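# Sort tested circuit boards into totes matching tester lights

## Task

Testing is over: remove every circuit board from its tester and drop it into the tote whose color, green or red, matches the light on that board's tester. A board in a tote of the other color, or any tote that finishes off its bench, counts as failure. Each tester lid is latched by a hook that lets go when its small black tab is pushed down. The testers are loose, so each must stay upright on its own plate, still facing its original direction. The robot must not fall over or finish leaning.

## Robot and tools

Robot: a Rainbow Robotics RB-Y1. It has a two-wheel drive base with rear casters (0.58 m wide; front edge 0.10 m ahead of the wheel axle, rear 0.57 m behind; spinning in place sweeps a 0.58 m radius). On top is a folding leg and torso, a head with head_camera, and two arms, each with a parallel gripper and a wrist camera (left_wrist_camera, right_wrist_camera). The camera housings stick out sideways and can strike things.

Frames: the base frame has its origin on the floor between the drive wheels, x forward, y to the left, z up, in metres. The chest, left_hand and right_hand readouts use this frame. A hand point is the spot between its finger pads; the fingers point along the hand's -z axis and close along its x axis. Printed hand positions drift at long reach or under load. base_odometry is measured from where the base started, counts wheel turns only (so slip shows up as travel), and gives heading in rad, positive to the left.

move: one action per call, plus optional "cameras" (list of head_camera, left_wrist_camera, right_wrist_camera or all; [] gives none) and "blocking" (default true, waits until everything rests; false returns within about 0.5 s while motion goes on). An action is one of three kinds: "base" and/or "joints", optionally with "min_time_s" or "contact_limits"; or "target", optionally with "min_time_s"; or "contact_limits" alone. An empty call simply reports state and images.
- "base": one object {"x_m_s", "turn_rad_s", "for_s"}. These are velocities applied for a duration, not positions: x_m_s forward speed (0.005 to 0.4 m/s, either sign, or 0), turn_rad_s left turn rate (0.02 to 1.509 rad/s, either sign, or 0), for_s 0.1 to 5 s. Omitted speeds count as 0. No sideways motion. Acceleration is 0.4 m/s² (turns 0.5 rad/s²), so the base coasts up to 1 s (turns 3.1 s) after for_s; distance is about speed times for_s. If |x_m_s| + 0.27·|turn_rad_s| exceeds 0.4, both are scaled down together.
- "joints": one flat object keyed by joint name, each value an absolute target in rad (grippers in m of pad opening, 0 to 0.1). Torso: torso_squat_rad 0 to 1.2, torso_shift_rad -0.3 to 0.6, torso_pitch_rad -0.2 to 1.4 (positive leans forward), torso_yaw_rad -1.5 to 1.5 (positive left; raise both arms outward at least 0.2 rad of roll first). Combined limits: squat+shift <= 1.52; squat-shift+pitch <= 1.57; shift+0.5pitch-0.4squat <= 0.7; shift+0.3pitch-0.5squat <= 0.39. Arms (left_/right_ prefix): shoulder_pitch ±2.356 (negative swings forward/up), shoulder_roll left 0 to 3.141, right -3.141 to 0 (away from the body), shoulder_yaw ±2.094, elbow -2.617 to 0.01 (negative bends), forearm_roll ±3.141, wrist_pitch -1.57 to 1.919, hand_roll ±2.705. Head: head_pan_rad ±0.523 (positive left), head_tilt_rad -0.35 to 1.57 (positive down).
- "target": absolute pose for a single hand: "side" ("left"/"right"), "x", "y", "z" in m in the base frame (-3 to 3), and "quat_wxyz" in the same form the hand lines print. It is solved once into joint angles, so the hand travels on an arc; break long moves into short steps. It cannot be sent while another move is still running.
- "min_time_s": 0.1 to 8 s, the slowest any arm, head or torso motion in that action may go.
- "contact_limits": {"left_gripper_m", "right_gripper_m"} in mA, 200 to 672.5 (the starting value); lower means a softer grip. It persists until changed.
To grip, command an opening at least 0.005 m narrower than the object; "off_target" or "done" then both mean it is held.

wait: {"seconds": 0 to 10, "cameras"}; commands nothing and returns early once moves finish. stop: brakes all running motion. zoom_image: {"camera", "region": [x0, y0, x1, y1]} in pixels of that camera's most recent image, at most 504 by 504. finished_scene: {"scene": n}; ends the current scene for good, and the goal must hold with the robot gone.

Results: "move" reads "done" or the worst status. Per-motion words: "reached"/"short" (target within 10 mm and 2 degrees, or not), "refused" (nothing moved), "off_target" (rested away from target, possibly still pushing), "time_out", "contact_stop" (torso only), "limit_stop_at_<name>" (built-in or self-collision guard), "not_followed" with "joint command not followed" (arm collision check withheld targets), "torque_fault" (robot frozen 10 s), "limit_stop_at_motor_heat". After a refusal or an unrequested stop, the rest of that reply's calls are skipped. on_its_own lists things the robot did by itself. lidar_m has 12 distances in 30-degree sectors, the first straight ahead and going counter-clockwise. motor_effort shows wheel load in percent (bracket = peak); a large value at rest suggests pushing on something. Joint torques, external torques, wrist force/torque and motor temperatures are noisy and uncalibrated offsets apply.

Avoid: driving into furniture (the base keeps pushing and can stall its motors, turn or tip); the upper body snagging on edges while the wheels go under; heavy loads held far forward or hard stops when driving forward, which can tip the robot; the two arms colliding or pressing on each other; forcing arm joints toward their torque load limits (elbow 32.7 N m, wrist joints 22.7, shoulders 63.7); holding outstretched or straining poses long enough to overheat motors; dropping boards, releasing moving parts, slamming lids or knocking testers and totes. Brief outside tugs on held parts can happen.

Each tool is called after ">>>" by a JSON object that holds its "op" and its "data", one argument or row to a line.

## Session

>>> {"op": "move", "data": {

}}

Scene clock: 0.00 s.
Joint torques (N m): no reading
External joint torques (N m): no reading
Motor temperatures (°C): left_arm=[29 32 30 34 39 36 41] | right_arm=[35 33 28 33 45 37 36]
Wrist force (N): no reading
Wrist torque (N m): no reading
Wrist force, peak (N): no reading
base_odometry: x=+0.000 y=+0.000 heading=+0.000
lidar_m: 2.52 2.77 1.96 1.99 2.31 2.11 2.09 2.32 2.40 2.35 2.77 2.54
base_status: not commanded
joint_positions: torso_squat_rad=+0.350 torso_shift_rad=+0.000 torso_pitch_rad=+0.000 torso_yaw_rad=+0.000 left_shoulder_pitch_rad=+0.027 left_shoulder_roll_rad=+0.018 left_shoulder_yaw_rad=-0.025 left_elbow_rad=-0.232 left_forearm_roll_rad=+0.014 left_wrist_pitch_rad=+0.031 left_hand_roll_rad=-0.041 left_gripper_m=+0.100 right_shoulder_pitch_rad=+0.035 right_shoulder_roll_rad=-0.046 right_shoulder_yaw_rad=+0.024 right_elbow_rad=-0.288 right_forearm_roll_rad=+0.041 right_wrist_pitch_rad=+0.022 right_hand_roll_rad=+0.009 right_gripper_m=+0.099 head_pan_rad=+0.000 head_tilt_rad=+0.400
joint_status: not commanded
wheel_motors_off: 0
motor_effort: left_wheel=-1 right_wheel=+3
chest: x=-0.2280 y=-0.0007 z=+1.2475 quat_wxyz=(+1.000, +0.000, +0.000, +0.000) (m; base frame)
left_hand: x=-0.1412 y=+0.2314 z=+0.5672 quat_wxyz=(+0.996, +0.009, -0.088, -0.022) (m; base frame)
right_hand: x=-0.1186 y=-0.2534 z=+0.5712 quat_wxyz=(+0.992, -0.025, -0.115, +0.034) (m; base frame)
pictures: head_camera, left_wrist_camera, right_wrist_camera

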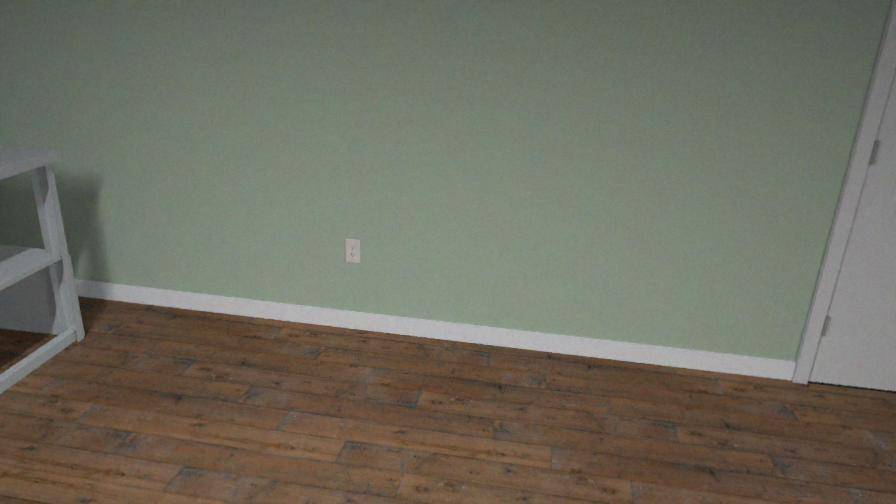

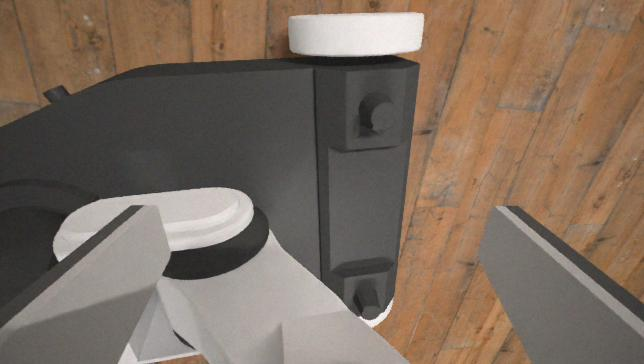

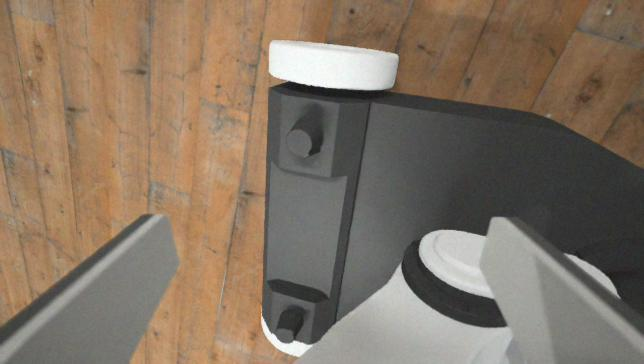

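>>> {"op": "move", "data": {
  "base": {"turn_rad_s":0.5,"for_s":2},
  "cameras": ["head_camera"]
}}

>>> {"op": "move", "data": {
  "base": {"turn_rad_s":0.5,"for_s":2},
  "cameras": ["head_camera"]
}}

Scene clock: 9.13 s.
Joint torques (N m): left_arm=[-2.08 0.59 0.14 -0.82 0.24 -0.42 0.04] | right_arm=[-2.26 -1.13 -0.81 -1.09 -0.06 -0.57 0.02]
External joint torques (N m): left_arm=[-0.14 -0.02 0.08 0.16 0.23 0.03 0.05] | right_arm=[0.04 0.67 -0.64 0.37 -0.13 -0.04 0]
Motor temperatures (°C): left_arm=[29 32 30 34 39 36 41] | right_arm=[35 33 28 33 45 37 36]
Wrist force (N): left_arm=[-2.7 -0.3 -9.5] | right_arm=[1.0 11.3 -12.3]
Wrist torque (N m): left_arm=[0.00 -0.47 -0.22] | right_arm=[-0.11 0.76 0.49]
Wrist force, peak (N): left_arm=[-2.8 -0.2 -9.9] | right_arm=[0.4 11.4 -12.9]
move: done
base_odometry: x=+0.000 y=+0.000 heading=+1.000
lidar_m: 1.95 1.98 2.31 2.11 2.09 2.23 2.41 2.35 2.80 2.56 2.52 2.71
base_status: done (sent for 2 of 2 s)
joint_positions: torso_squat_rad=+0.350 torso_shift_rad=+0.000 torso_pitch_rad=+0.000 torso_yaw_rad=+0.000 left_shoulder_pitch_rad=+0.027 left_shoulder_roll_rad=+0.018 left_shoulder_yaw_rad=-0.025 left_elbow_rad=-0.232 left_forearm_roll_rad=+0.014 left_wrist_pitch_rad=+0.031 left_hand_roll_rad=-0.041 left_gripper_m=+0.100 right_shoulder_pitch_rad=+0.035 right_shoulder_roll_rad=-0.046 right_shoulder_yaw_rad=+0.024 right_elbow_rad=-0.288 right_forearm_roll_rad=+0.041 right_wrist_pitch_rad=+0.022 right_hand_roll_rad=+0.009 right_gripper_m=+0.099 head_pan_rad=+0.000 head_tilt_rad=+0.400
joint_status: not commanded
wheel_motors_off: 0
motor_effort: left_wheel=+0(20) right_wheel=+3(26)
chest: x=-0.2280 y=-0.0008 z=+1.2475 quat_wxyz=(+1.000, +0.000, +0.000, +0.000) (m; base frame)
left_hand: x=-0.1412 y=+0.2314 z=+0.5672 quat_wxyz=(+0.996, +0.009, -0.088, -0.022) (m; base frame)
right_hand: x=-0.1186 y=-0.2534 z=+0.5712 quat_wxyz=(+0.992, -0.025, -0.115, +0.034) (m; base frame)
pictures: head_camera
camera_calibration:
head_camera: T_world_to_cam=[[0.00558766, -0.998763, 0.0494083, -0.0729338], [-0.352738, -0.0482017, -0.93448, 1.33893], [0.935706, -0.0122066, -0.352571, 0.642056], [0, 0, 0, 1]] pos_world=[-0.128076, -0.000467506, 1.48118]

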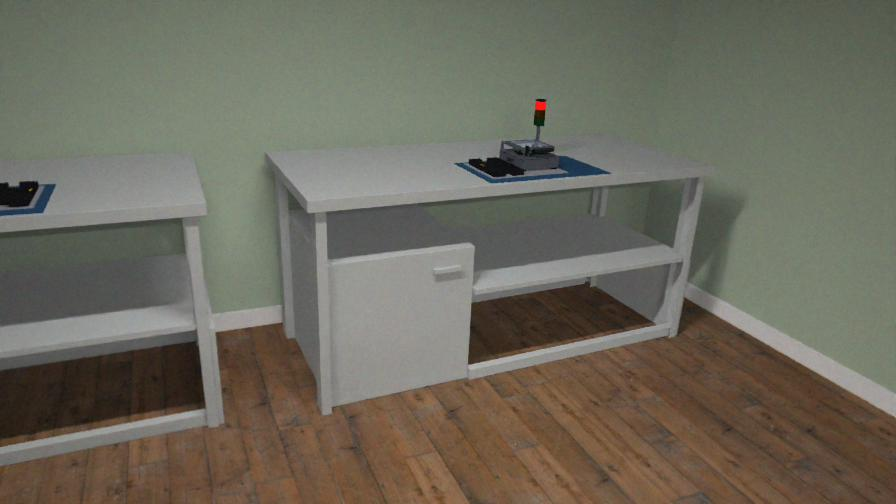

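Scene clock: 12.47 s.
Joint torques (N m): left_arm=[-1.83 0.61 -0.06 -1 0.25 -0.43 0.09] | right_arm=[-2.1 -0.97 -0.72 -1.18 -0.06 -0.59 0.02]
External joint torques (N m): left_arm=[0.11 0 -0.11 -0.02 0.25 0.02 0.1] | right_arm=[0.19 0.83 -0.55 0.29 -0.13 -0.06 0.01]
Motor temperatures (°C): left_arm=[29 32 30 34 39 36 41] | right_arm=[35 33 28 33 45 37 36]
Wrist force (N): left_arm=[-2.5 -0.3 -9.5] | right_arm=[0.8 11.1 -12.5]
Wrist torque (N m): left_arm=[-0.01 -0.43 -0.21] | right_arm=[-0.09 0.76 0.52]
Wrist force, peak (N): left_arm=[-3.0 -0.6 -9.9] | right_arm=[0.7 11.5 -12.8]
move: done
base_odometry: x=+0.000 y=+0.000 heading=+1.999
lidar_m: 2.31 2.13 2.08 2.19 2.41 2.32 2.77 2.61 2.55 2.68 1.97 1.96
base_status: done (sent for 2 of 2 s)
joint_positions: torso_squat_rad=+0.350 torso_shift_rad=+0.000 torso_pitch_rad=+0.000 torso_yaw_rad=+0.000 left_shoulder_pitch_rad=+0.027 left_shoulder_roll_rad=+0.018 left_shoulder_yaw_rad=-0.025 left_elbow_rad=-0.232 left_forearm_roll_rad=+0.014 left_wrist_pitch_rad=+0.031 left_hand_roll_rad=-0.041 left_gripper_m=+0.100 right_shoulder_pitch_rad=+0.035 right_shoulder_roll_rad=-0.046 right_shoulder_yaw_rad=+0.024 right_elbow_rad=-0.288 right_forearm_roll_rad=+0.041 right_wrist_pitch_rad=+0.022 right_hand_roll_rad=+0.009 right_gripper_m=+0.099 head_pan_rad=+0.000 head_tilt_rad=+0.400
joint_status: not commanded
wheel_motors_off: 0
motor_effort: left_wheel=+1(15) right_wheel=+5(24)
chest: x=-0.2280 y=-0.0008 z=+1.2475 quat_wxyz=(+1.000, +0.000, +0.000, +0.000) (m; base frame)
left_hand: x=-0.1412 y=+0.2314 z=+0.5672 quat_wxyz=(+0.996, +0.009, -0.088, -0.022) (m; base frame)
right_hand: x=-0.1186 y=-0.2534 z=+0.5712 quat_wxyz=(+0.992, -0.025, -0.115, +0.034) (m; base frame)
pictures: head_camera
camera_calibration:
head_camera: T_world_to_cam=[[0.00558782, -0.998763, 0.0494095, -0.0729349], [-0.352738, -0.0482029, -0.93448, 1.33893], [0.935706, -0.0122069, -0.352571, 0.642056], [0, 0, 0, 1]] pos_world=[-0.128076, -0.00046674, 1.48118]

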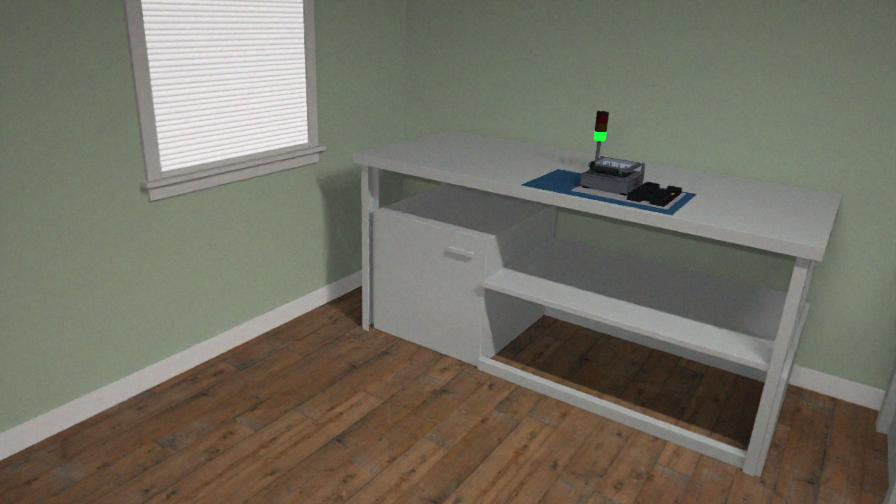

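>>> {"op": "zoom_image", "data": {
  "camera": "head_camera",
  "region": [500, 90, 720, 230]
}}

>>> {"op": "move", "data": {
  "base": {"turn_rad_s":0.5,"for_s":2},
  "cameras": ["head_camera"]
}}

>>> {"op": "move", "data": {
  "base": {"turn_rad_s":0.5,"for_s":2},
  "cameras": ["head_camera"]
}}

>>> {"op": "move", "data": {
  "base": {"turn_rad_s":0.5,"for_s":2},
  "cameras": ["head_camera"]
}}

Scaled by 2.291 from the camera's 896x504 image, which has a finer 1280x720 frame.

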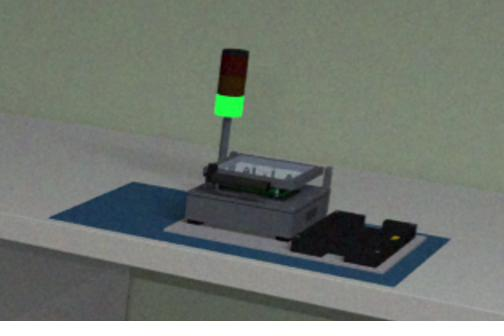

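Scene clock: 22.50 s.
Joint torques (N m): left_arm=[-1.92 0.62 -0.11 -0.77 0.23 -0.43 0.06] | right_arm=[-2.27 -0.97 -0.5 -1.18 -0.14 -0.65 0.05]
External joint torques (N m): left_arm=[0.01 0.01 -0.16 0.21 0.22 0.02 0.07] | right_arm=[0.03 0.83 -0.32 0.28 -0.2 -0.12 0.04]
Motor temperatures (°C): left_arm=[29 32 30 34 39 36 41] | right_arm=[35 33 28 33 45 37 36]
Wrist force (N): left_arm=[-2.9 -0.3 -10.0] | right_arm=[0.9 11.2 -12.4]
Wrist torque (N m): left_arm=[-0.01 -0.46 -0.21] | right_arm=[-0.08 0.78 0.51]
Wrist force, peak (N): left_arm=[-2.9 -0.3 -10.0] | right_arm=[0.7 11.1 -13.0]
move: done
base_odometry: x=+0.000 y=+0.000 heading=+2.999
lidar_m: 2.09 2.17 2.87 2.32 2.77 2.62 2.52 2.65 2.06 2.00 2.32 2.17
base_status: done (sent for 2 of 2 s)
joint_positions: torso_squat_rad=+0.350 torso_shift_rad=+0.000 torso_pitch_rad=+0.000 torso_yaw_rad=+0.000 left_shoulder_pitch_rad=+0.027 left_shoulder_roll_rad=+0.018 left_shoulder_yaw_rad=-0.025 left_elbow_rad=-0.232 left_forearm_roll_rad=+0.014 left_wrist_pitch_rad=+0.031 left_hand_roll_rad=-0.041 left_gripper_m=+0.100 right_shoulder_pitch_rad=+0.035 right_shoulder_roll_rad=-0.046 right_shoulder_yaw_rad=+0.024 right_elbow_rad=-0.288 right_forearm_roll_rad=+0.041 right_wrist_pitch_rad=+0.022 right_hand_roll_rad=+0.009 right_gripper_m=+0.099 head_pan_rad=+0.000 head_tilt_rad=+0.400
joint_status: not commanded
wheel_motors_off: 0
motor_effort: left_wheel=+1(14) right_wheel=+5(24)
chest: x=-0.2280 y=-0.0008 z=+1.2475 quat_wxyz=(+1.000, +0.000, +0.000, +0.000) (m; base frame)
left_hand: x=-0.1412 y=+0.2314 z=+0.5672 quat_wxyz=(+0.996, +0.009, -0.088, -0.022) (m; base frame)
right_hand: x=-0.1186 y=-0.2534 z=+0.5712 quat_wxyz=(+0.992, -0.025, -0.115, +0.034) (m; base frame)
pictures: head_camera
camera_calibration:
head_camera: T_world_to_cam=[[0.00558721, -0.998763, 0.0494113, -0.0729357], [-0.352738, -0.0482043, -0.93448, 1.33893], [0.935706, -0.0122081, -0.35257, 0.642056], [0, 0, 0, 1]] pos_world=[-0.128076, -0.000464901, 1.48118]

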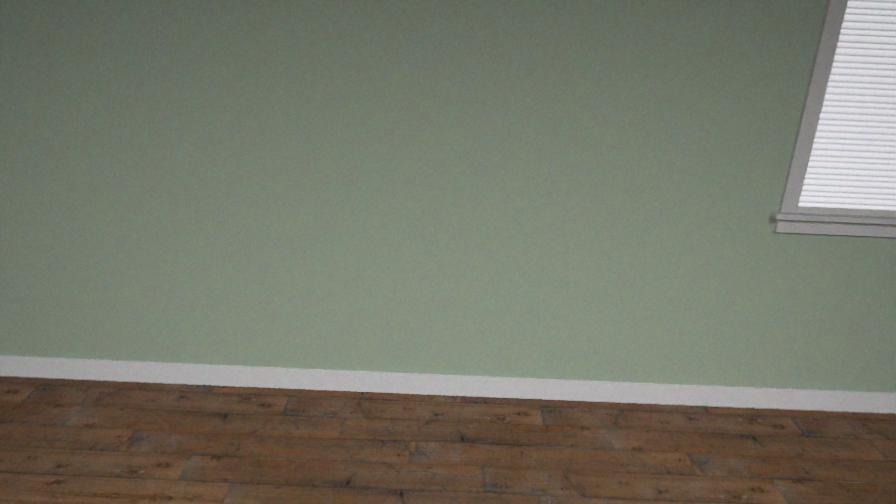

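Scene clock: 25.83 s.
Joint torques (N m): left_arm=[-1.96 0.64 -0.13 -0.76 0.2 -0.44 0.11] | right_arm=[-2.2 -0.86 -0.38 -1.17 -0.13 -0.56 0.02]
External joint torques (N m): left_arm=[-0.03 0.03 -0.18 0.22 0.2 0.01 0.12] | right_arm=[0.1 0.94 -0.21 0.3 -0.2 -0.03 0.01]
Motor temperatures (°C): left_arm=[29 32 30 34 39 36 41] | right_arm=[35 33 28 33 45 37 36]
Wrist force (N): left_arm=[-2.8 -0.1 -9.6] | right_arm=[0.7 11.3 -12.5]
Wrist torque (N m): left_arm=[-0.03 -0.45 -0.21] | right_arm=[-0.09 0.76 0.50]
Wrist force, peak (N): left_arm=[-2.8 -0.4 -9.9] | right_arm=[0.9 11.5 -12.9]
move: done
base_odometry: x=+0.000 y=+0.000 heading=-2.284
lidar_m: 2.84 2.32 2.77 2.65 2.52 2.59 2.09 1.99 2.34 2.19 2.09 2.14
base_status: done (sent for 2 of 2 s)
joint_positions: torso_squat_rad=+0.350 torso_shift_rad=+0.000 torso_pitch_rad=+0.000 torso_yaw_rad=+0.000 left_shoulder_pitch_rad=+0.027 left_shoulder_roll_rad=+0.018 left_shoulder_yaw_rad=-0.025 left_elbow_rad=-0.232 left_forearm_roll_rad=+0.014 left_wrist_pitch_rad=+0.031 left_hand_roll_rad=-0.041 left_gripper_m=+0.100 right_shoulder_pitch_rad=+0.035 right_shoulder_roll_rad=-0.046 right_shoulder_yaw_rad=+0.024 right_elbow_rad=-0.288 right_forearm_roll_rad=+0.041 right_wrist_pitch_rad=+0.022 right_hand_roll_rad=+0.009 right_gripper_m=+0.099 head_pan_rad=+0.000 head_tilt_rad=+0.400
joint_status: not commanded
wheel_motors_off: 0
motor_effort: left_wheel=+1(14) right_wheel=+3(23)
chest: x=-0.2280 y=-0.0008 z=+1.2475 quat_wxyz=(+1.000, +0.000, +0.000, +0.000) (m; base frame)
left_hand: x=-0.1412 y=+0.2314 z=+0.5672 quat_wxyz=(+0.996, +0.009, -0.088, -0.022) (m; base frame)
right_hand: x=-0.1186 y=-0.2534 z=+0.5712 quat_wxyz=(+0.992, -0.025, -0.115, +0.034) (m; base frame)
pictures: head_camera
camera_calibration:
head_camera: T_world_to_cam=[[0.00558695, -0.998763, 0.0494094, -0.0729348], [-0.352738, -0.0482024, -0.93448, 1.33893], [0.935706, -0.0122077, -0.352571, 0.642056], [0, 0, 0, 1]] pos_world=[-0.128076, -0.000466854, 1.48118]

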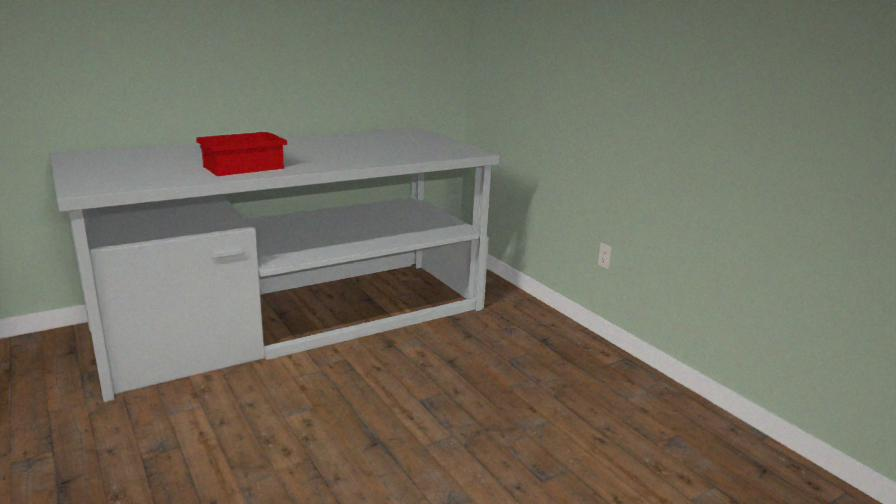

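Scene clock: 29.17 s.
Joint torques (N m): left_arm=[-1.95 0.62 -0.02 -0.91 0.21 -0.45 0.1] | right_arm=[-2.12 -1.01 -0.65 -1.05 -0.26 -0.56 0.02]
External joint torques (N m): left_arm=[-0.02 0.01 -0.08 0.07 0.2 0.01 0.11] | right_arm=[0.18 0.8 -0.47 0.41 -0.32 -0.04 0.01]
Motor temperatures (°C): left_arm=[29 32 30 34 39 36 41] | right_arm=[35 33 28 33 45 37 36]
Wrist force (N): left_arm=[-2.7 -0.4 -9.7] | right_arm=[0.7 11.1 -12.3]
Wrist torque (N m): left_arm=[0.00 -0.44 -0.22] | right_arm=[-0.10 0.74 0.52]
Wrist force, peak (N): left_arm=[-2.8 -0.4 -10.0] | right_arm=[0.7 11.4 -12.9]
move: done
base_odometry: x=+0.000 y=+0.000 heading=-1.285
lidar_m: 2.35 2.70 2.52 2.55 2.10 1.96 2.31 2.27 2.12 2.15 2.72 2.32
base_status: done (sent for 2 of 2 s)
joint_positions: torso_squat_rad=+0.350 torso_shift_rad=+0.000 torso_pitch_rad=+0.000 torso_yaw_rad=+0.000 left_shoulder_pitch_rad=+0.027 left_shoulder_roll_rad=+0.018 left_shoulder_yaw_rad=-0.025 left_elbow_rad=-0.232 left_forearm_roll_rad=+0.014 left_wrist_pitch_rad=+0.031 left_hand_roll_rad=-0.041 left_gripper_m=+0.100 right_shoulder_pitch_rad=+0.035 right_shoulder_roll_rad=-0.046 right_shoulder_yaw_rad=+0.024 right_elbow_rad=-0.288 right_forearm_roll_rad=+0.041 right_wrist_pitch_rad=+0.022 right_hand_roll_rad=+0.009 right_gripper_m=+0.099 head_pan_rad=+0.000 head_tilt_rad=+0.400
joint_status: not commanded
wheel_motors_off: 0
motor_effort: left_wheel=+2(15) right_wheel=+4(23)
chest: x=-0.2280 y=-0.0008 z=+1.2475 quat_wxyz=(+1.000, +0.000, +0.000, +0.000) (m; base frame)
left_hand: x=-0.1412 y=+0.2314 z=+0.5672 quat_wxyz=(+0.996, +0.009, -0.088, -0.022) (m; base frame)
right_hand: x=-0.1186 y=-0.2534 z=+0.5712 quat_wxyz=(+0.992, -0.025, -0.115, +0.034) (m; base frame)
pictures: head_camera
camera_calibration:
head_camera: T_world_to_cam=[[0.00558703, -0.998763, 0.0494107, -0.0729354], [-0.352737, -0.0482037, -0.93448, 1.33893], [0.935706, -0.012208, -0.35257, 0.642056], [0, 0, 0, 1]] pos_world=[-0.128076, -0.0004655, 1.48118]

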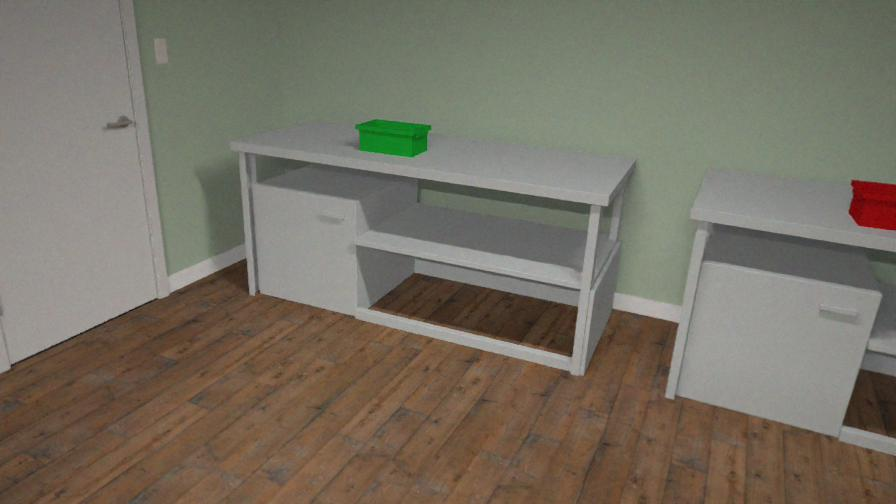

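>>> {"op": "move", "data": {
  "base": {"turn_rad_s":0.75,"for_s":2.5},
  "cameras": []
}}

>>> {"op": "move", "data": {
  "base": {"x_m_s":0.4,"for_s":4.8},
  "cameras": []
}}

>>> {"op": "move", "data": {
  "base": {"turn_rad_s":0.43,"for_s":2},
  "joints": {"head_tilt_rad":0.6},
  "cameras": ["head_camera"]
}}

Scene clock: 55.93 s.
Joint torques (N m): left_arm=[-2.02 0.71 0.25 -0.85 0.23 -0.5 0.09] | right_arm=[-2.31 -0.83 -0.59 -1.02 -0.15 -0.52 -0.01]
External joint torques (N m): left_arm=[-0.09 0.1 0.2 0.13 0.22 -0.05 0.1] | right_arm=[-0.01 0.98 -0.41 0.44 -0.22 0.01 -0.02]
Motor temperatures (°C): left_arm=[29 32 30 34 39 36 41] | right_arm=[35 33 28 33 45 37 36]
Wrist force (N): left_arm=[-2.6 -0.2 -9.7] | right_arm=[0.7 10.9 -12.5]
Wrist torque (N m): left_arm=[-0.02 -0.43 -0.19] | right_arm=[-0.06 0.74 0.50]
Wrist force, peak (N): left_arm=[-2.8 -0.4 -10.0] | right_arm=[0.8 11.2 -13.0]
move: done
base_odometry: x=+0.000 y=+0.000 heading=+0.590
lidar_m: 2.82 1.96 1.97 2.31 2.09 2.09 2.33 2.39 2.35 2.80 2.53 2.52
base_status: done (sent for 2.5 of 2.5 s)
joint_positions: torso_squat_rad=+0.350 torso_shift_rad=+0.000 torso_pitch_rad=+0.000 torso_yaw_rad=+0.000 left_shoulder_pitch_rad=+0.027 left_shoulder_roll_rad=+0.018 left_shoulder_yaw_rad=-0.025 left_elbow_rad=-0.232 left_forearm_roll_rad=+0.014 left_wrist_pitch_rad=+0.031 left_hand_roll_rad=-0.041 left_gripper_m=+0.100 right_shoulder_pitch_rad=+0.035 right_shoulder_roll_rad=-0.046 right_shoulder_yaw_rad=+0.024 right_elbow_rad=-0.288 right_forearm_roll_rad=+0.041 right_wrist_pitch_rad=+0.022 right_hand_roll_rad=+0.009 right_gripper_m=+0.099 head_pan_rad=+0.000 head_tilt_rad=+0.400
joint_status: not commanded
wheel_motors_off: 0
motor_effort: left_wheel=+1(16) right_wheel=+4(25)
chest: x=-0.2280 y=-0.0008 z=+1.2475 quat_wxyz=(+1.000, +0.000, +0.000, +0.000) (m; base frame)
left_hand: x=-0.1412 y=+0.2314 z=+0.5672 quat_wxyz=(+0.996, +0.009, -0.088, -0.022) (m; base frame)
right_hand: x=-0.1186 y=-0.2534 z=+0.5712 quat_wxyz=(+0.992, -0.025, -0.115, +0.034) (m; base frame)
pictures: none
No camera images: "cameras" was empty.

Scene clock: 62.27 s.
Joint torques (N m): left_arm=[-1.61 0.52 -0.21 -0.86 0.24 -0.41 0.18] | right_arm=[-2.17 -1.14 -0.37 -1.11 -0.12 -0.6 0.03]
External joint torques (N m): left_arm=[0.32 -0.09 -0.26 0.12 0.23 0.04 0.18] | right_arm=[0.12 0.67 -0.2 0.36 -0.19 -0.08 0.02]
Motor temperatures (°C): left_arm=[29 32 30 34 39 36 41] | right_arm=[35 33 28 33 45 37 36]
Wrist force (N): left_arm=[-2.9 -0.1 -9.5] | right_arm=[0.9 10.9 -12.4]
Wrist torque (N m): left_arm=[-0.02 -0.47 -0.21] | right_arm=[-0.06 0.77 0.50]
Wrist force, peak (N): left_arm=[-3.1 -0.5 -9.8] | right_arm=[1.0 11.3 -13.1]
move: done
base_odometry: x=+1.595 y=+1.069 heading=+0.591
lidar_m: 0.97 1.23 0.96 0.82 1.21 3.53 3.94 3.75 2.51 1.31 1.08 1.08
base_status: done (sent for 4.8 of 4.8 s)
joint_positions: torso_squat_rad=+0.350 torso_shift_rad=+0.000 torso_pitch_rad=+0.000 torso_yaw_rad=+0.000 left_shoulder_pitch_rad=+0.026 left_shoulder_roll_rad=+0.018 left_shoulder_yaw_rad=-0.025 left_elbow_rad=-0.232 left_forearm_roll_rad=+0.014 left_wrist_pitch_rad=+0.031 left_hand_roll_rad=-0.041 left_gripper_m=+0.100 right_shoulder_pitch_rad=+0.035 right_shoulder_roll_rad=-0.046 right_shoulder_yaw_rad=+0.024 right_elbow_rad=-0.288 right_forearm_roll_rad=+0.041 right_wrist_pitch_rad=+0.022 right_hand_roll_rad=+0.009 right_gripper_m=+0.099 head_pan_rad=+0.000 head_tilt_rad=+0.400
joint_status: not commanded
wheel_motors_off: 0
motor_effort: left_wheel=+1(32) right_wheel=-4(31)
chest: x=-0.2280 y=-0.0008 z=+1.2475 quat_wxyz=(+1.000, +0.000, +0.000, +0.000) (m; base frame)
left_hand: x=-0.1412 y=+0.2314 z=+0.5672 quat_wxyz=(+0.996, +0.009, -0.088, -0.022) (m; base frame)
right_hand: x=-0.1186 y=-0.2534 z=+0.5712 quat_wxyz=(+0.992, -0.025, -0.115, +0.034) (m; base frame)
pictures: none
No camera images: "cameras" was empty.

Scene clock: 65.47 s.
Joint torques (N m): left_arm=[-1.44 0.56 0.22 -0.92 0.2 -0.42 0.09] | right_arm=[-2.02 -1.05 -0.42 -1.16 -0.23 -0.61 0.05]
External joint torques (N m): left_arm=[0.49 -0.05 0.17 0.06 0.2 0.04 0.1] | right_arm=[0.28 0.75 -0.25 0.3 -0.3 -0.09 0.04]
Motor temperatures (°C): left_arm=[29 32 30 34 39 36 41] | right_arm=[35 33 28 33 45 37 36]
Wrist force (N): left_arm=[-2.7 0.0 -9.7] | right_arm=[0.7 10.8 -12.4]
Wrist torque (N m): left_arm=[-0.05 -0.46 -0.21] | right_arm=[-0.06 0.75 0.50]
Wrist force, peak (N): left_arm=[-2.9 -0.3 -10.0] | right_arm=[0.7 11.3 -12.8]
move: done
base_odometry: x=+1.595 y=+1.069 heading=+1.450
lidar_m: 1.36 0.82 0.99 2.98 3.67 3.73 3.59 1.56 1.15 1.11 1.03 0.95
base_status: done (sent for 2 of 2 s)
joint_positions: torso_squat_rad=+0.350 torso_shift_rad=+0.000 torso_pitch_rad=+0.000 torso_yaw_rad=+0.000 left_shoulder_pitch_rad=+0.026 left_shoulder_roll_rad=+0.018 left_shoulder_yaw_rad=-0.025 left_elbow_rad=-0.232 left_forearm_roll_rad=+0.014 left_wrist_pitch_rad=+0.031 left_hand_roll_rad=-0.041 left_gripper_m=+0.100 right_shoulder_pitch_rad=+0.035 right_shoulder_roll_rad=-0.046 right_shoulder_yaw_rad=+0.024 right_elbow_rad=-0.288 right_forearm_roll_rad=+0.041 right_wrist_pitch_rad=+0.022 right_hand_roll_rad=+0.009 right_gripper_m=+0.099 head_pan_rad=+0.000 head_tilt_rad=+0.600
joint_status: all done
wheel_motors_off: 0
motor_effort: left_wheel=+3(30) right_wheel=+3(28)
chest: x=-0.2280 y=-0.0008 z=+1.2475 quat_wxyz=(+1.000, +0.000, +0.000, +0.000) (m; base frame)
left_hand: x=-0.1412 y=+0.2314 z=+0.5672 quat_wxyz=(+0.996, +0.009, -0.088, -0.022) (m; base frame)
right_hand: x=-0.1186 y=-0.2534 z=+0.5712 quat_wxyz=(+0.992, -0.025, -0.115, +0.034) (m; base frame)
pictures: head_camera
camera_calibration:
head_camera: T_world_to_cam=[[0.0154809, -0.998761, 0.0472923, -0.0678336], [-0.531379, -0.0482838, -0.845757, 1.17372], [0.846992, -0.0120371, -0.531469, 0.882724], [0, 0, 0, 1]] pos_world=[-0.122921, -0.000452533, 1.46503]

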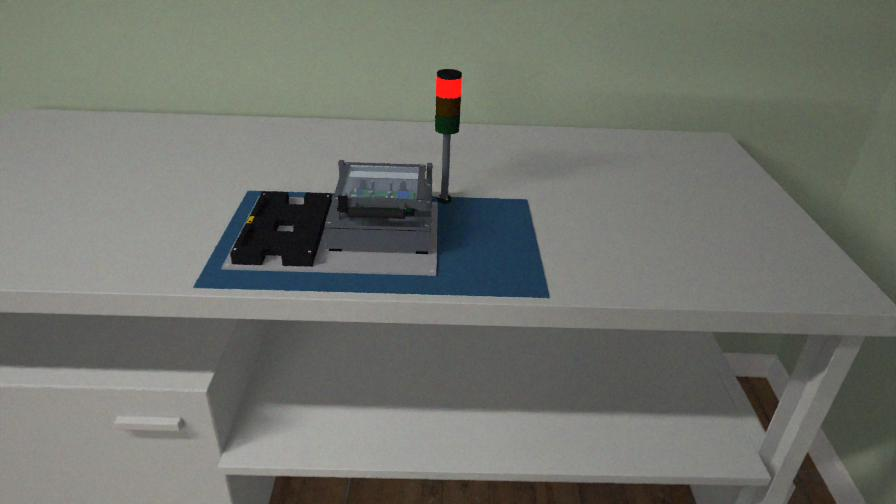

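>>> {"op": "zoom_image", "data": {
  "camera": "head_camera",
  "region": [220, 150, 480, 296]
}}

Scaled by 1.938 from the camera's 896x504 image, which has a finer 1280x720 frame.

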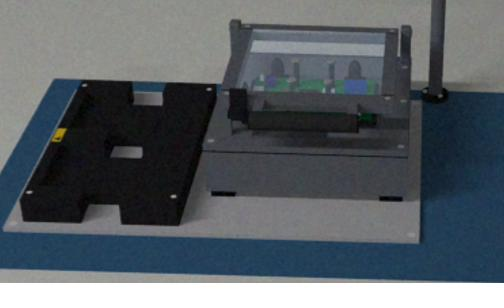

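>>> {"op": "move", "data": {
  "base": {"x_m_s":0.2,"for_s":1.6},
  "joints": {"head_tilt_rad":0.9},
  "cameras": ["head_camera"]
}}

>>> {"op": "zoom_image", "data": {
  "camera": "head_camera",
  "region": [160, 60, 560, 360]
}}

Scene clock: 81.30 s.
Joint torques (N m): left_arm=[-1.57 0.55 0.02 -0.76 0.17 -0.47 0.09] | right_arm=[-2.28 -1.18 -0.55 -1.25 -0.2 -0.63 -0.06]
External joint torques (N m): left_arm=[0.36 -0.06 -0.04 0.22 0.17 -0.01 0.1] | right_arm=[0.02 0.63 -0.37 0.21 -0.26 -0.1 -0.07]
Motor temperatures (°C): left_arm=[29 32 30 34 38 36 41] | right_arm=[35 33 28 33 45 37 36]
Wrist force (N): left_arm=[-3.0 -0.1 -9.8] | right_arm=[0.9 11.2 -12.5]
Wrist torque (N m): left_arm=[-0.02 -0.49 -0.20] | right_arm=[-0.10 0.77 0.49]
Wrist force, peak (N): left_arm=[-2.9 0.1 -9.9] | right_arm=[1.1 11.2 -12.9]
move: done
base_odometry: x=+1.633 y=+1.387 heading=+1.451
lidar_m: 1.04 0.59 0.56 2.59 3.66 4.04 3.90 1.56 1.15 1.11 0.76 0.98
base_status: done (sent for 1.6 of 1.6 s)
joint_positions: torso_squat_rad=+0.350 torso_shift_rad=+0.000 torso_pitch_rad=+0.000 torso_yaw_rad=+0.000 left_shoulder_pitch_rad=+0.026 left_shoulder_roll_rad=+0.018 left_shoulder_yaw_rad=-0.025 left_elbow_rad=-0.232 left_forearm_roll_rad=+0.014 left_wrist_pitch_rad=+0.031 left_hand_roll_rad=-0.041 left_gripper_m=+0.100 right_shoulder_pitch_rad=+0.035 right_shoulder_roll_rad=-0.046 right_shoulder_yaw_rad=+0.024 right_elbow_rad=-0.288 right_forearm_roll_rad=+0.041 right_wrist_pitch_rad=+0.022 right_hand_roll_rad=+0.009 right_gripper_m=+0.099 head_pan_rad=+0.000 head_tilt_rad=+0.900
joint_status: all done
wheel_motors_off: 0
motor_effort: left_wheel=+3(29) right_wheel=-4(30)
chest: x=-0.2280 y=-0.0008 z=+1.2475 quat_wxyz=(+1.000, +0.000, +0.000, +0.000) (m; base frame)
left_hand: x=-0.1412 y=+0.2314 z=+0.5672 quat_wxyz=(+0.996, +0.009, -0.088, -0.022) (m; base frame)
right_hand: x=-0.1186 y=-0.2534 z=+0.5712 quat_wxyz=(+0.992, -0.025, -0.115, +0.034) (m; base frame)
pictures: head_camera
camera_calibration:
head_camera: T_world_to_cam=[[0.0290463, -0.998755, 0.040562, -0.0552968], [-0.757567, -0.0484689, -0.650956, 0.845137], [0.652111, -0.0118206, -0.758031, 1.17055], [0, 0, 0, 1]] pos_world=[-0.121476, -0.000428431, 1.43971]

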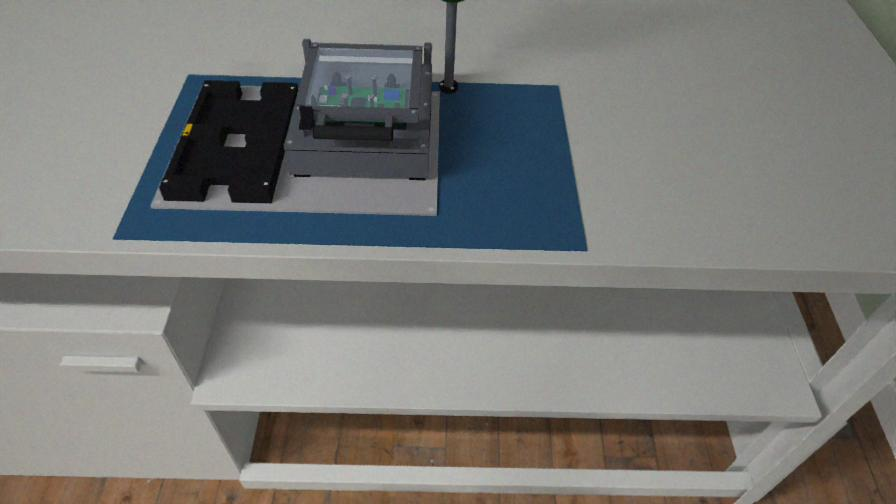

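Scaled by 1.260 from the camera's 896x504 image, which has a finer 1280x720 frame.

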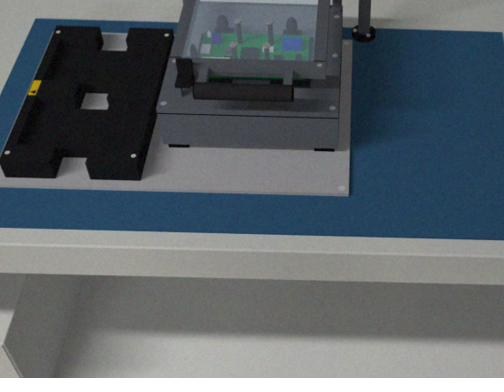

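>>> {"op": "zoom_image", "data": {
  "camera": "head_camera",
  "region": [270, 30, 470, 190]
}}

Scaled by 2.520 from the camera's 896x504 image, which has a finer 1280x720 frame.

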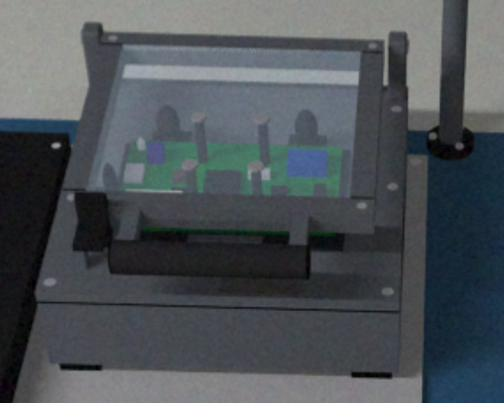

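>>> {"op": "move", "data": {
  "joints": {"right_shoulder_pitch_rad":0.6,"right_shoulder_roll_rad":-0.3,"right_elbow_rad":-2.2,"left_shoulder_pitch_rad":0.6,"left_shoulder_roll_rad":0.3,"left_elbow_rad":-2.2},
  "min_time_s": 2,
  "cameras": []
}}

>>> {"op": "move", "data": {
  "target": {"side":"right","x":0.28,"y":0.0,"z":1.1,"quat_wxyz":[0.924,0,-0.383,0]},
  "min_time_s": 3
}}

Scene clock: 117.97 s.
Joint torques (N m): left_arm=[-1.48 4.71 3.26 -8.98 0.25 -1.67 0.1] | right_arm=[-0.8 -5.23 -3.34 -9.19 0.06 -1.91 0.08]
External joint torques (N m): left_arm=[0.17 0.95 0.02 1.21 0.22 0.22 0.15] | right_arm=[0.39 -0.74 0.21 1.36 -0.18 0.04 0.02]
Motor temperatures (°C): left_arm=[29 32 30 34 38 36 41] | right_arm=[35 33 28 33 45 37 36]
Wrist force (N): left_arm=[-8.0 -2.1 -3.7] | right_arm=[-3.7 12.6 -6.6]
Wrist torque (N m): left_arm=[0.14 -0.80 -0.19] | right_arm=[-0.22 0.54 0.46]
Wrist force, peak (N): left_arm=[-3.8 -0.6 -9.9] | right_arm=[1.5 12.6 -12.6]
move: done
base_odometry: x=+1.633 y=+1.387 heading=+1.451
lidar_m: 1.04 0.59 0.56 2.58 3.67 4.04 3.90 1.55 1.15 1.11 0.76 0.98
base_status: not commanded
joint_positions: torso_squat_rad=+0.350 torso_shift_rad=+0.000 torso_pitch_rad=+0.000 torso_yaw_rad=+0.000 left_shoulder_pitch_rad=+0.600 left_shoulder_roll_rad=+0.300 left_shoulder_yaw_rad=-0.025 left_elbow_rad=-2.200 left_forearm_roll_rad=+0.014 left_wrist_pitch_rad=+0.031 left_hand_roll_rad=-0.041 left_gripper_m=+0.100 right_shoulder_pitch_rad=+0.600 right_shoulder_roll_rad=-0.300 right_shoulder_yaw_rad=+0.024 right_elbow_rad=-2.200 right_forearm_roll_rad=+0.041 right_wrist_pitch_rad=+0.021 right_hand_roll_rad=+0.009 right_gripper_m=+0.099 head_pan_rad=+0.000 head_tilt_rad=+0.900
joint_status: all done
wheel_motors_off: 0
motor_effort: left_wheel=+4(7) right_wheel=-5(6)
chest: x=-0.2280 y=-0.0008 z=+1.2475 quat_wxyz=(+1.000, +0.000, +0.000, +0.000) (m; base frame)
left_hand: x=+0.1294 y=+0.2998 z=+1.0712 quat_wxyz=(+0.698, +0.116, -0.698, -0.111) (m; base frame)
right_hand: x=+0.1294 y=-0.3008 z=+1.0730 quat_wxyz=(+0.693, -0.124, -0.700, +0.118) (m; base frame)
pictures: none
No camera images: "cameras" was empty.

Scene clock: 121.30 s.
Joint torques (N m): left_arm=[-1.57 4.71 3.14 -9.02 0.21 -1.71 0.06] | right_arm=[-18.28 2.56 -3.12 -6.46 1.15 -1.15 -0.01]
External joint torques (N m): left_arm=[0.09 0.95 -0.1 1.17 0.18 0.18 0.11] | right_arm=[1.26 1.4 0.71 1.82 0.01 -0.04 -0.05]
Motor temperatures (°C): left_arm=[29 32 30 34 38 36 41] | right_arm=[35 33 28 33 45 37 36]
Wrist force (N): left_arm=[-7.9 -2.1 -4.0] | right_arm=[-1.9 11.0 -11.1]
Wrist torque (N m): left_arm=[0.16 -0.78 -0.22] | right_arm=[-0.07 0.63 0.48]
Wrist force, peak (N): left_arm=[-8.1 -1.9 -3.8] | right_arm=[-2.4 11.2 -11.1]
move: done
base_odometry: x=+1.633 y=+1.387 heading=+1.451
lidar_m: 1.04 0.59 0.57 2.58 3.66 4.04 3.90 1.56 1.15 1.11 0.75 0.98
base_status: not commanded
joint_positions: torso_squat_rad=+0.350 torso_shift_rad=+0.000 torso_pitch_rad=+0.000 torso_yaw_rad=+0.000 left_shoulder_pitch_rad=+0.600 left_shoulder_roll_rad=+0.300 left_shoulder_yaw_rad=-0.025 left_elbow_rad=-2.200 left_forearm_roll_rad=+0.014 left_wrist_pitch_rad=+0.031 left_hand_roll_rad=-0.041 left_gripper_m=+0.100 right_shoulder_pitch_rad=-0.782 right_shoulder_roll_rad=+0.000 right_shoulder_yaw_rad=+0.490 right_elbow_rad=-1.613 right_forearm_roll_rad=+0.110 right_wrist_pitch_rad=+1.629 right_hand_roll_rad=-0.726 right_gripper_m=+0.099 head_pan_rad=+0.000 head_tilt_rad=+0.900
joint_status: all done
wheel_motors_off: 0
motor_effort: left_wheel=+5(7) right_wheel=-3(6)
chest: x=-0.2280 y=-0.0007 z=+1.2475 quat_wxyz=(+1.000, +0.000, +0.000, +0.000) (m; base frame)
left_hand: x=+0.1294 y=+0.2998 z=+1.0712 quat_wxyz=(+0.698, +0.116, -0.698, -0.111) (m; base frame)
right_hand: x=+0.2795 y=-0.0007 z=+1.1006 quat_wxyz=(+0.923, +0.001, -0.384, +0.000) (m; base frame)
right_hand_status: reached (checked arc, planned for 3.0 s): 1 mm and 0.2 deg off.
pictures: head_camera, left_wrist_camera, right_wrist_camera
camera_calibration:
head_camera: T_world_to_cam=[[0.0290466, -0.998754, 0.0405745, -0.0553012], [-0.757542, -0.0484778, -0.650984, 0.845152], [0.65214, -0.011828, -0.758006, 1.17055], [0, 0, 0, 1]] pos_world=[-0.121518, -0.000415919, 1.43971]
left_wrist_camera: T_world_to_cam=[[0.0133392, -0.301491, 0.953376, -0.933993], [-0.482553, -0.837023, -0.257945, 0.623918], [0.875765, -0.456613, -0.156651, 0.260419], [0, 0, 0, 1]] pos_world=[0.0854663, 0.359553, 1.09218]
right_wrist_camera: T_world_to_cam=[[-0.692267, 0.0209318, -0.721338, 0.989849], [-0.307755, 0.89556, 0.321339, -0.233764], [0.652728, 0.444448, -0.613524, 0.564811], [0, 0, 0, 1]] pos_world=[0.24463, -0.0623984, 1.13566]

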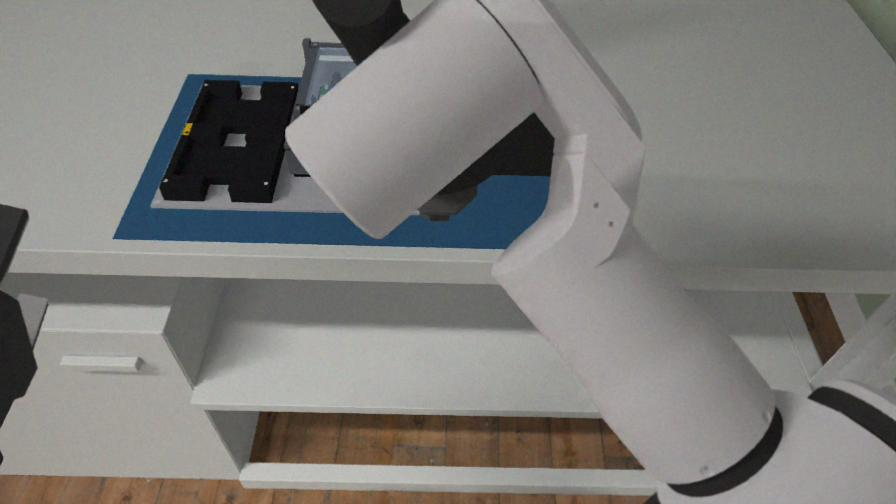

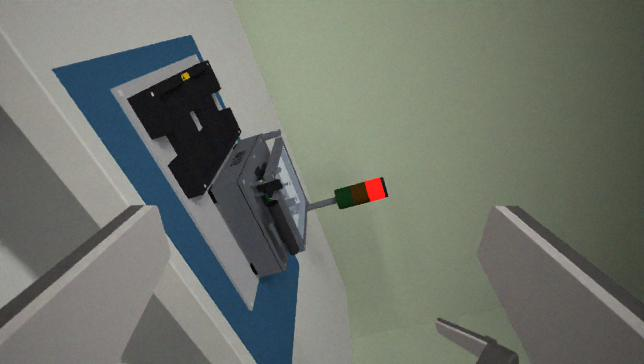

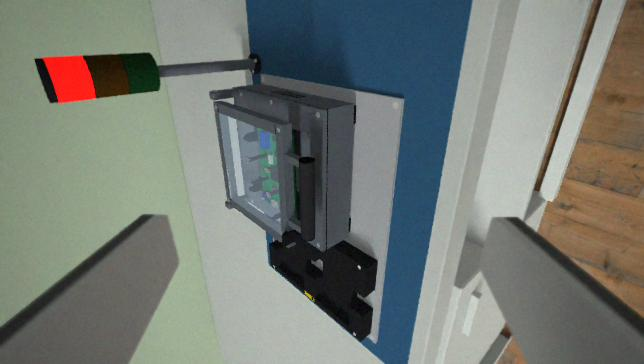

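>>> {"op": "zoom_image", "data": {
  "camera": "right_wrist_camera",
  "region": [190, 60, 420, 260]
}}

>>> {"op": "zoom_image", "data": {
  "camera": "left_wrist_camera",
  "region": [200, 100, 400, 300]
}}

Scaled by 2.191 from the camera's 644x364 image, which has a finer 1265x715 frame.

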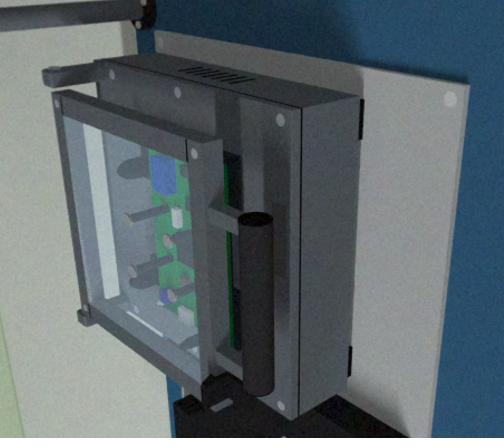

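Scaled by 2.520 from the camera's 644x364 image, which has a finer 920x520 frame.

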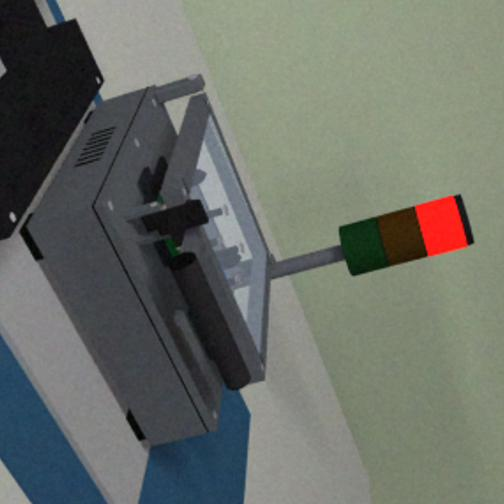

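>>> {"op": "move", "data": {
  "target": {"side":"left","x":0.36,"y":0.2,"z":1.05,"quat_wxyz":[0.924,0,-0.383,0]},
  "min_time_s": 3,
  "cameras": ["head_camera","left_wrist_camera"]
}}

>>> {"op": "zoom_image", "data": {
  "camera": "left_wrist_camera",
  "region": [180, 60, 460, 300]
}}

Scene clock: 143.10 s.
Joint torques (N m): left_arm=[-19.35 3.15 3.02 -7.84 0.09 -1.23 0.31] | right_arm=[-18.45 2.76 -3.29 -6.87 1.05 -1.12 -0.12]
External joint torques (N m): left_arm=[0.69 -1.36 1.16 1.7 0.3 0.22 0.35] | right_arm=[1.09 1.59 0.54 1.41 -0.09 -0.01 -0.16]
Motor temperatures (°C): left_arm=[29 32 30 34 38 36 41] | right_arm=[35 33 28 33 45 37 36]
Wrist force (N): left_arm=[-5.6 -0.1 -8.1] | right_arm=[-2.2 10.8 -11.2]
Wrist torque (N m): left_arm=[0.01 -0.61 -0.18] | right_arm=[-0.04 0.60 0.48]
Wrist force, peak (N): left_arm=[-6.0 -0.1 -8.3] | right_arm=[-2.2 10.8 -11.7]
move: done
base_odometry: x=+1.633 y=+1.387 heading=+1.451
lidar_m: 1.04 0.59 0.56 2.58 3.67 4.04 3.90 1.56 1.15 1.11 0.76 0.97
base_status: not commanded
joint_positions: torso_squat_rad=+0.350 torso_shift_rad=+0.000 torso_pitch_rad=+0.000 torso_yaw_rad=+0.000 left_shoulder_pitch_rad=-0.636 left_shoulder_roll_rad=+0.157 left_shoulder_yaw_rad=+0.026 left_elbow_rad=-1.448 left_forearm_roll_rad=+0.063 left_wrist_pitch_rad=+1.274 left_hand_roll_rad=+0.174 left_gripper_m=+0.100 right_shoulder_pitch_rad=-0.782 right_shoulder_roll_rad=+0.000 right_shoulder_yaw_rad=+0.490 right_elbow_rad=-1.613 right_forearm_roll_rad=+0.110 right_wrist_pitch_rad=+1.629 right_hand_roll_rad=-0.726 right_gripper_m=+0.099 head_pan_rad=+0.000 head_tilt_rad=+0.900
joint_status: all done
wheel_motors_off: 0
motor_effort: left_wheel=+5(6) right_wheel=-4(6)
chest: x=-0.2280 y=-0.0007 z=+1.2475 quat_wxyz=(+1.000, +0.000, +0.000, +0.000) (m; base frame)
left_hand: x=+0.3594 y=+0.2001 z=+1.0503 quat_wxyz=(+0.924, +0.000, -0.383, +0.000) (m; base frame)
left_hand_status: reached (checked arc, planned for 3.0 s): 1 mm and 0.1 deg off.
right_hand: x=+0.2795 y=-0.0007 z=+1.1005 quat_wxyz=(+0.923, +0.000, -0.384, +0.000) (m; base frame)
pictures: head_camera, left_wrist_camera
camera_calibration:
head_camera: T_world_to_cam=[[0.0290468, -0.998754, 0.040574, -0.0553006], [-0.757542, -0.0484776, -0.650984, 0.845152], [0.65214, -0.0118275, -0.758006, 1.17055], [0, 0, 0, 1]] pos_world=[-0.121518, -0.00041605, 1.43971]
left_wrist_camera: T_world_to_cam=[[0.714852, 0.01516, 0.699111, -0.995613], [-0.332015, -0.87253, 0.358411, -0.0482413], [0.615429, -0.488326, -0.618697, 0.595391], [0, 0, 0, 1]] pos_world=[0.329279, 0.263746, 1.0817]

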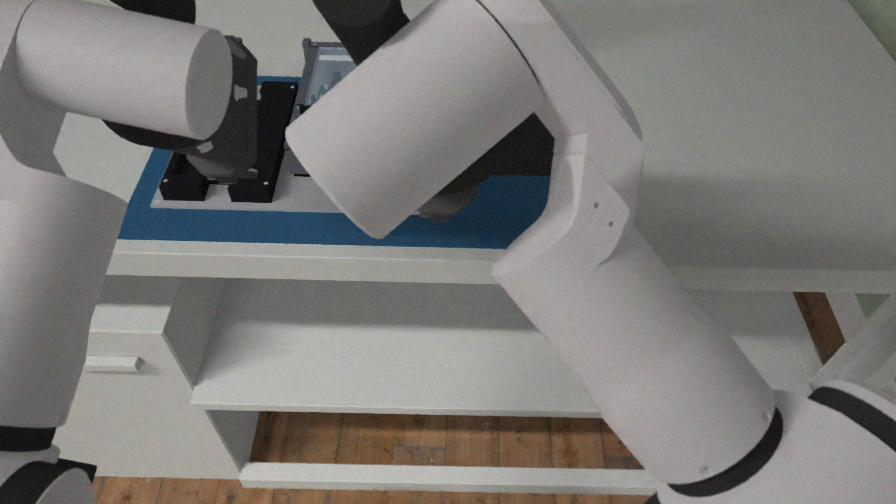

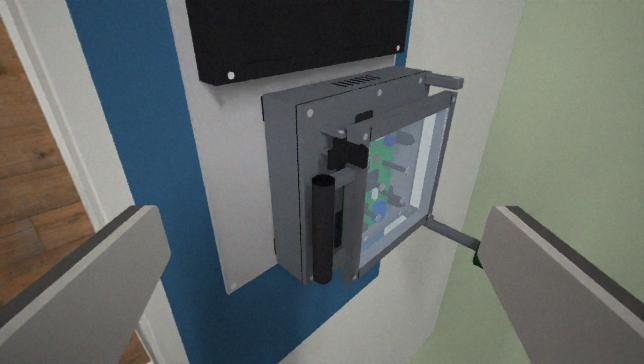

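Scaled by 1.800 from the camera's 644x364 image, which has a finer 920x520 frame.

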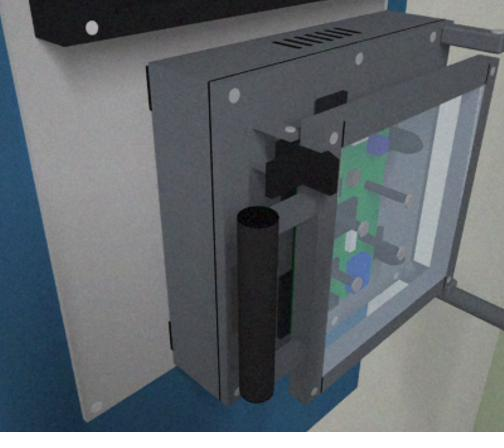

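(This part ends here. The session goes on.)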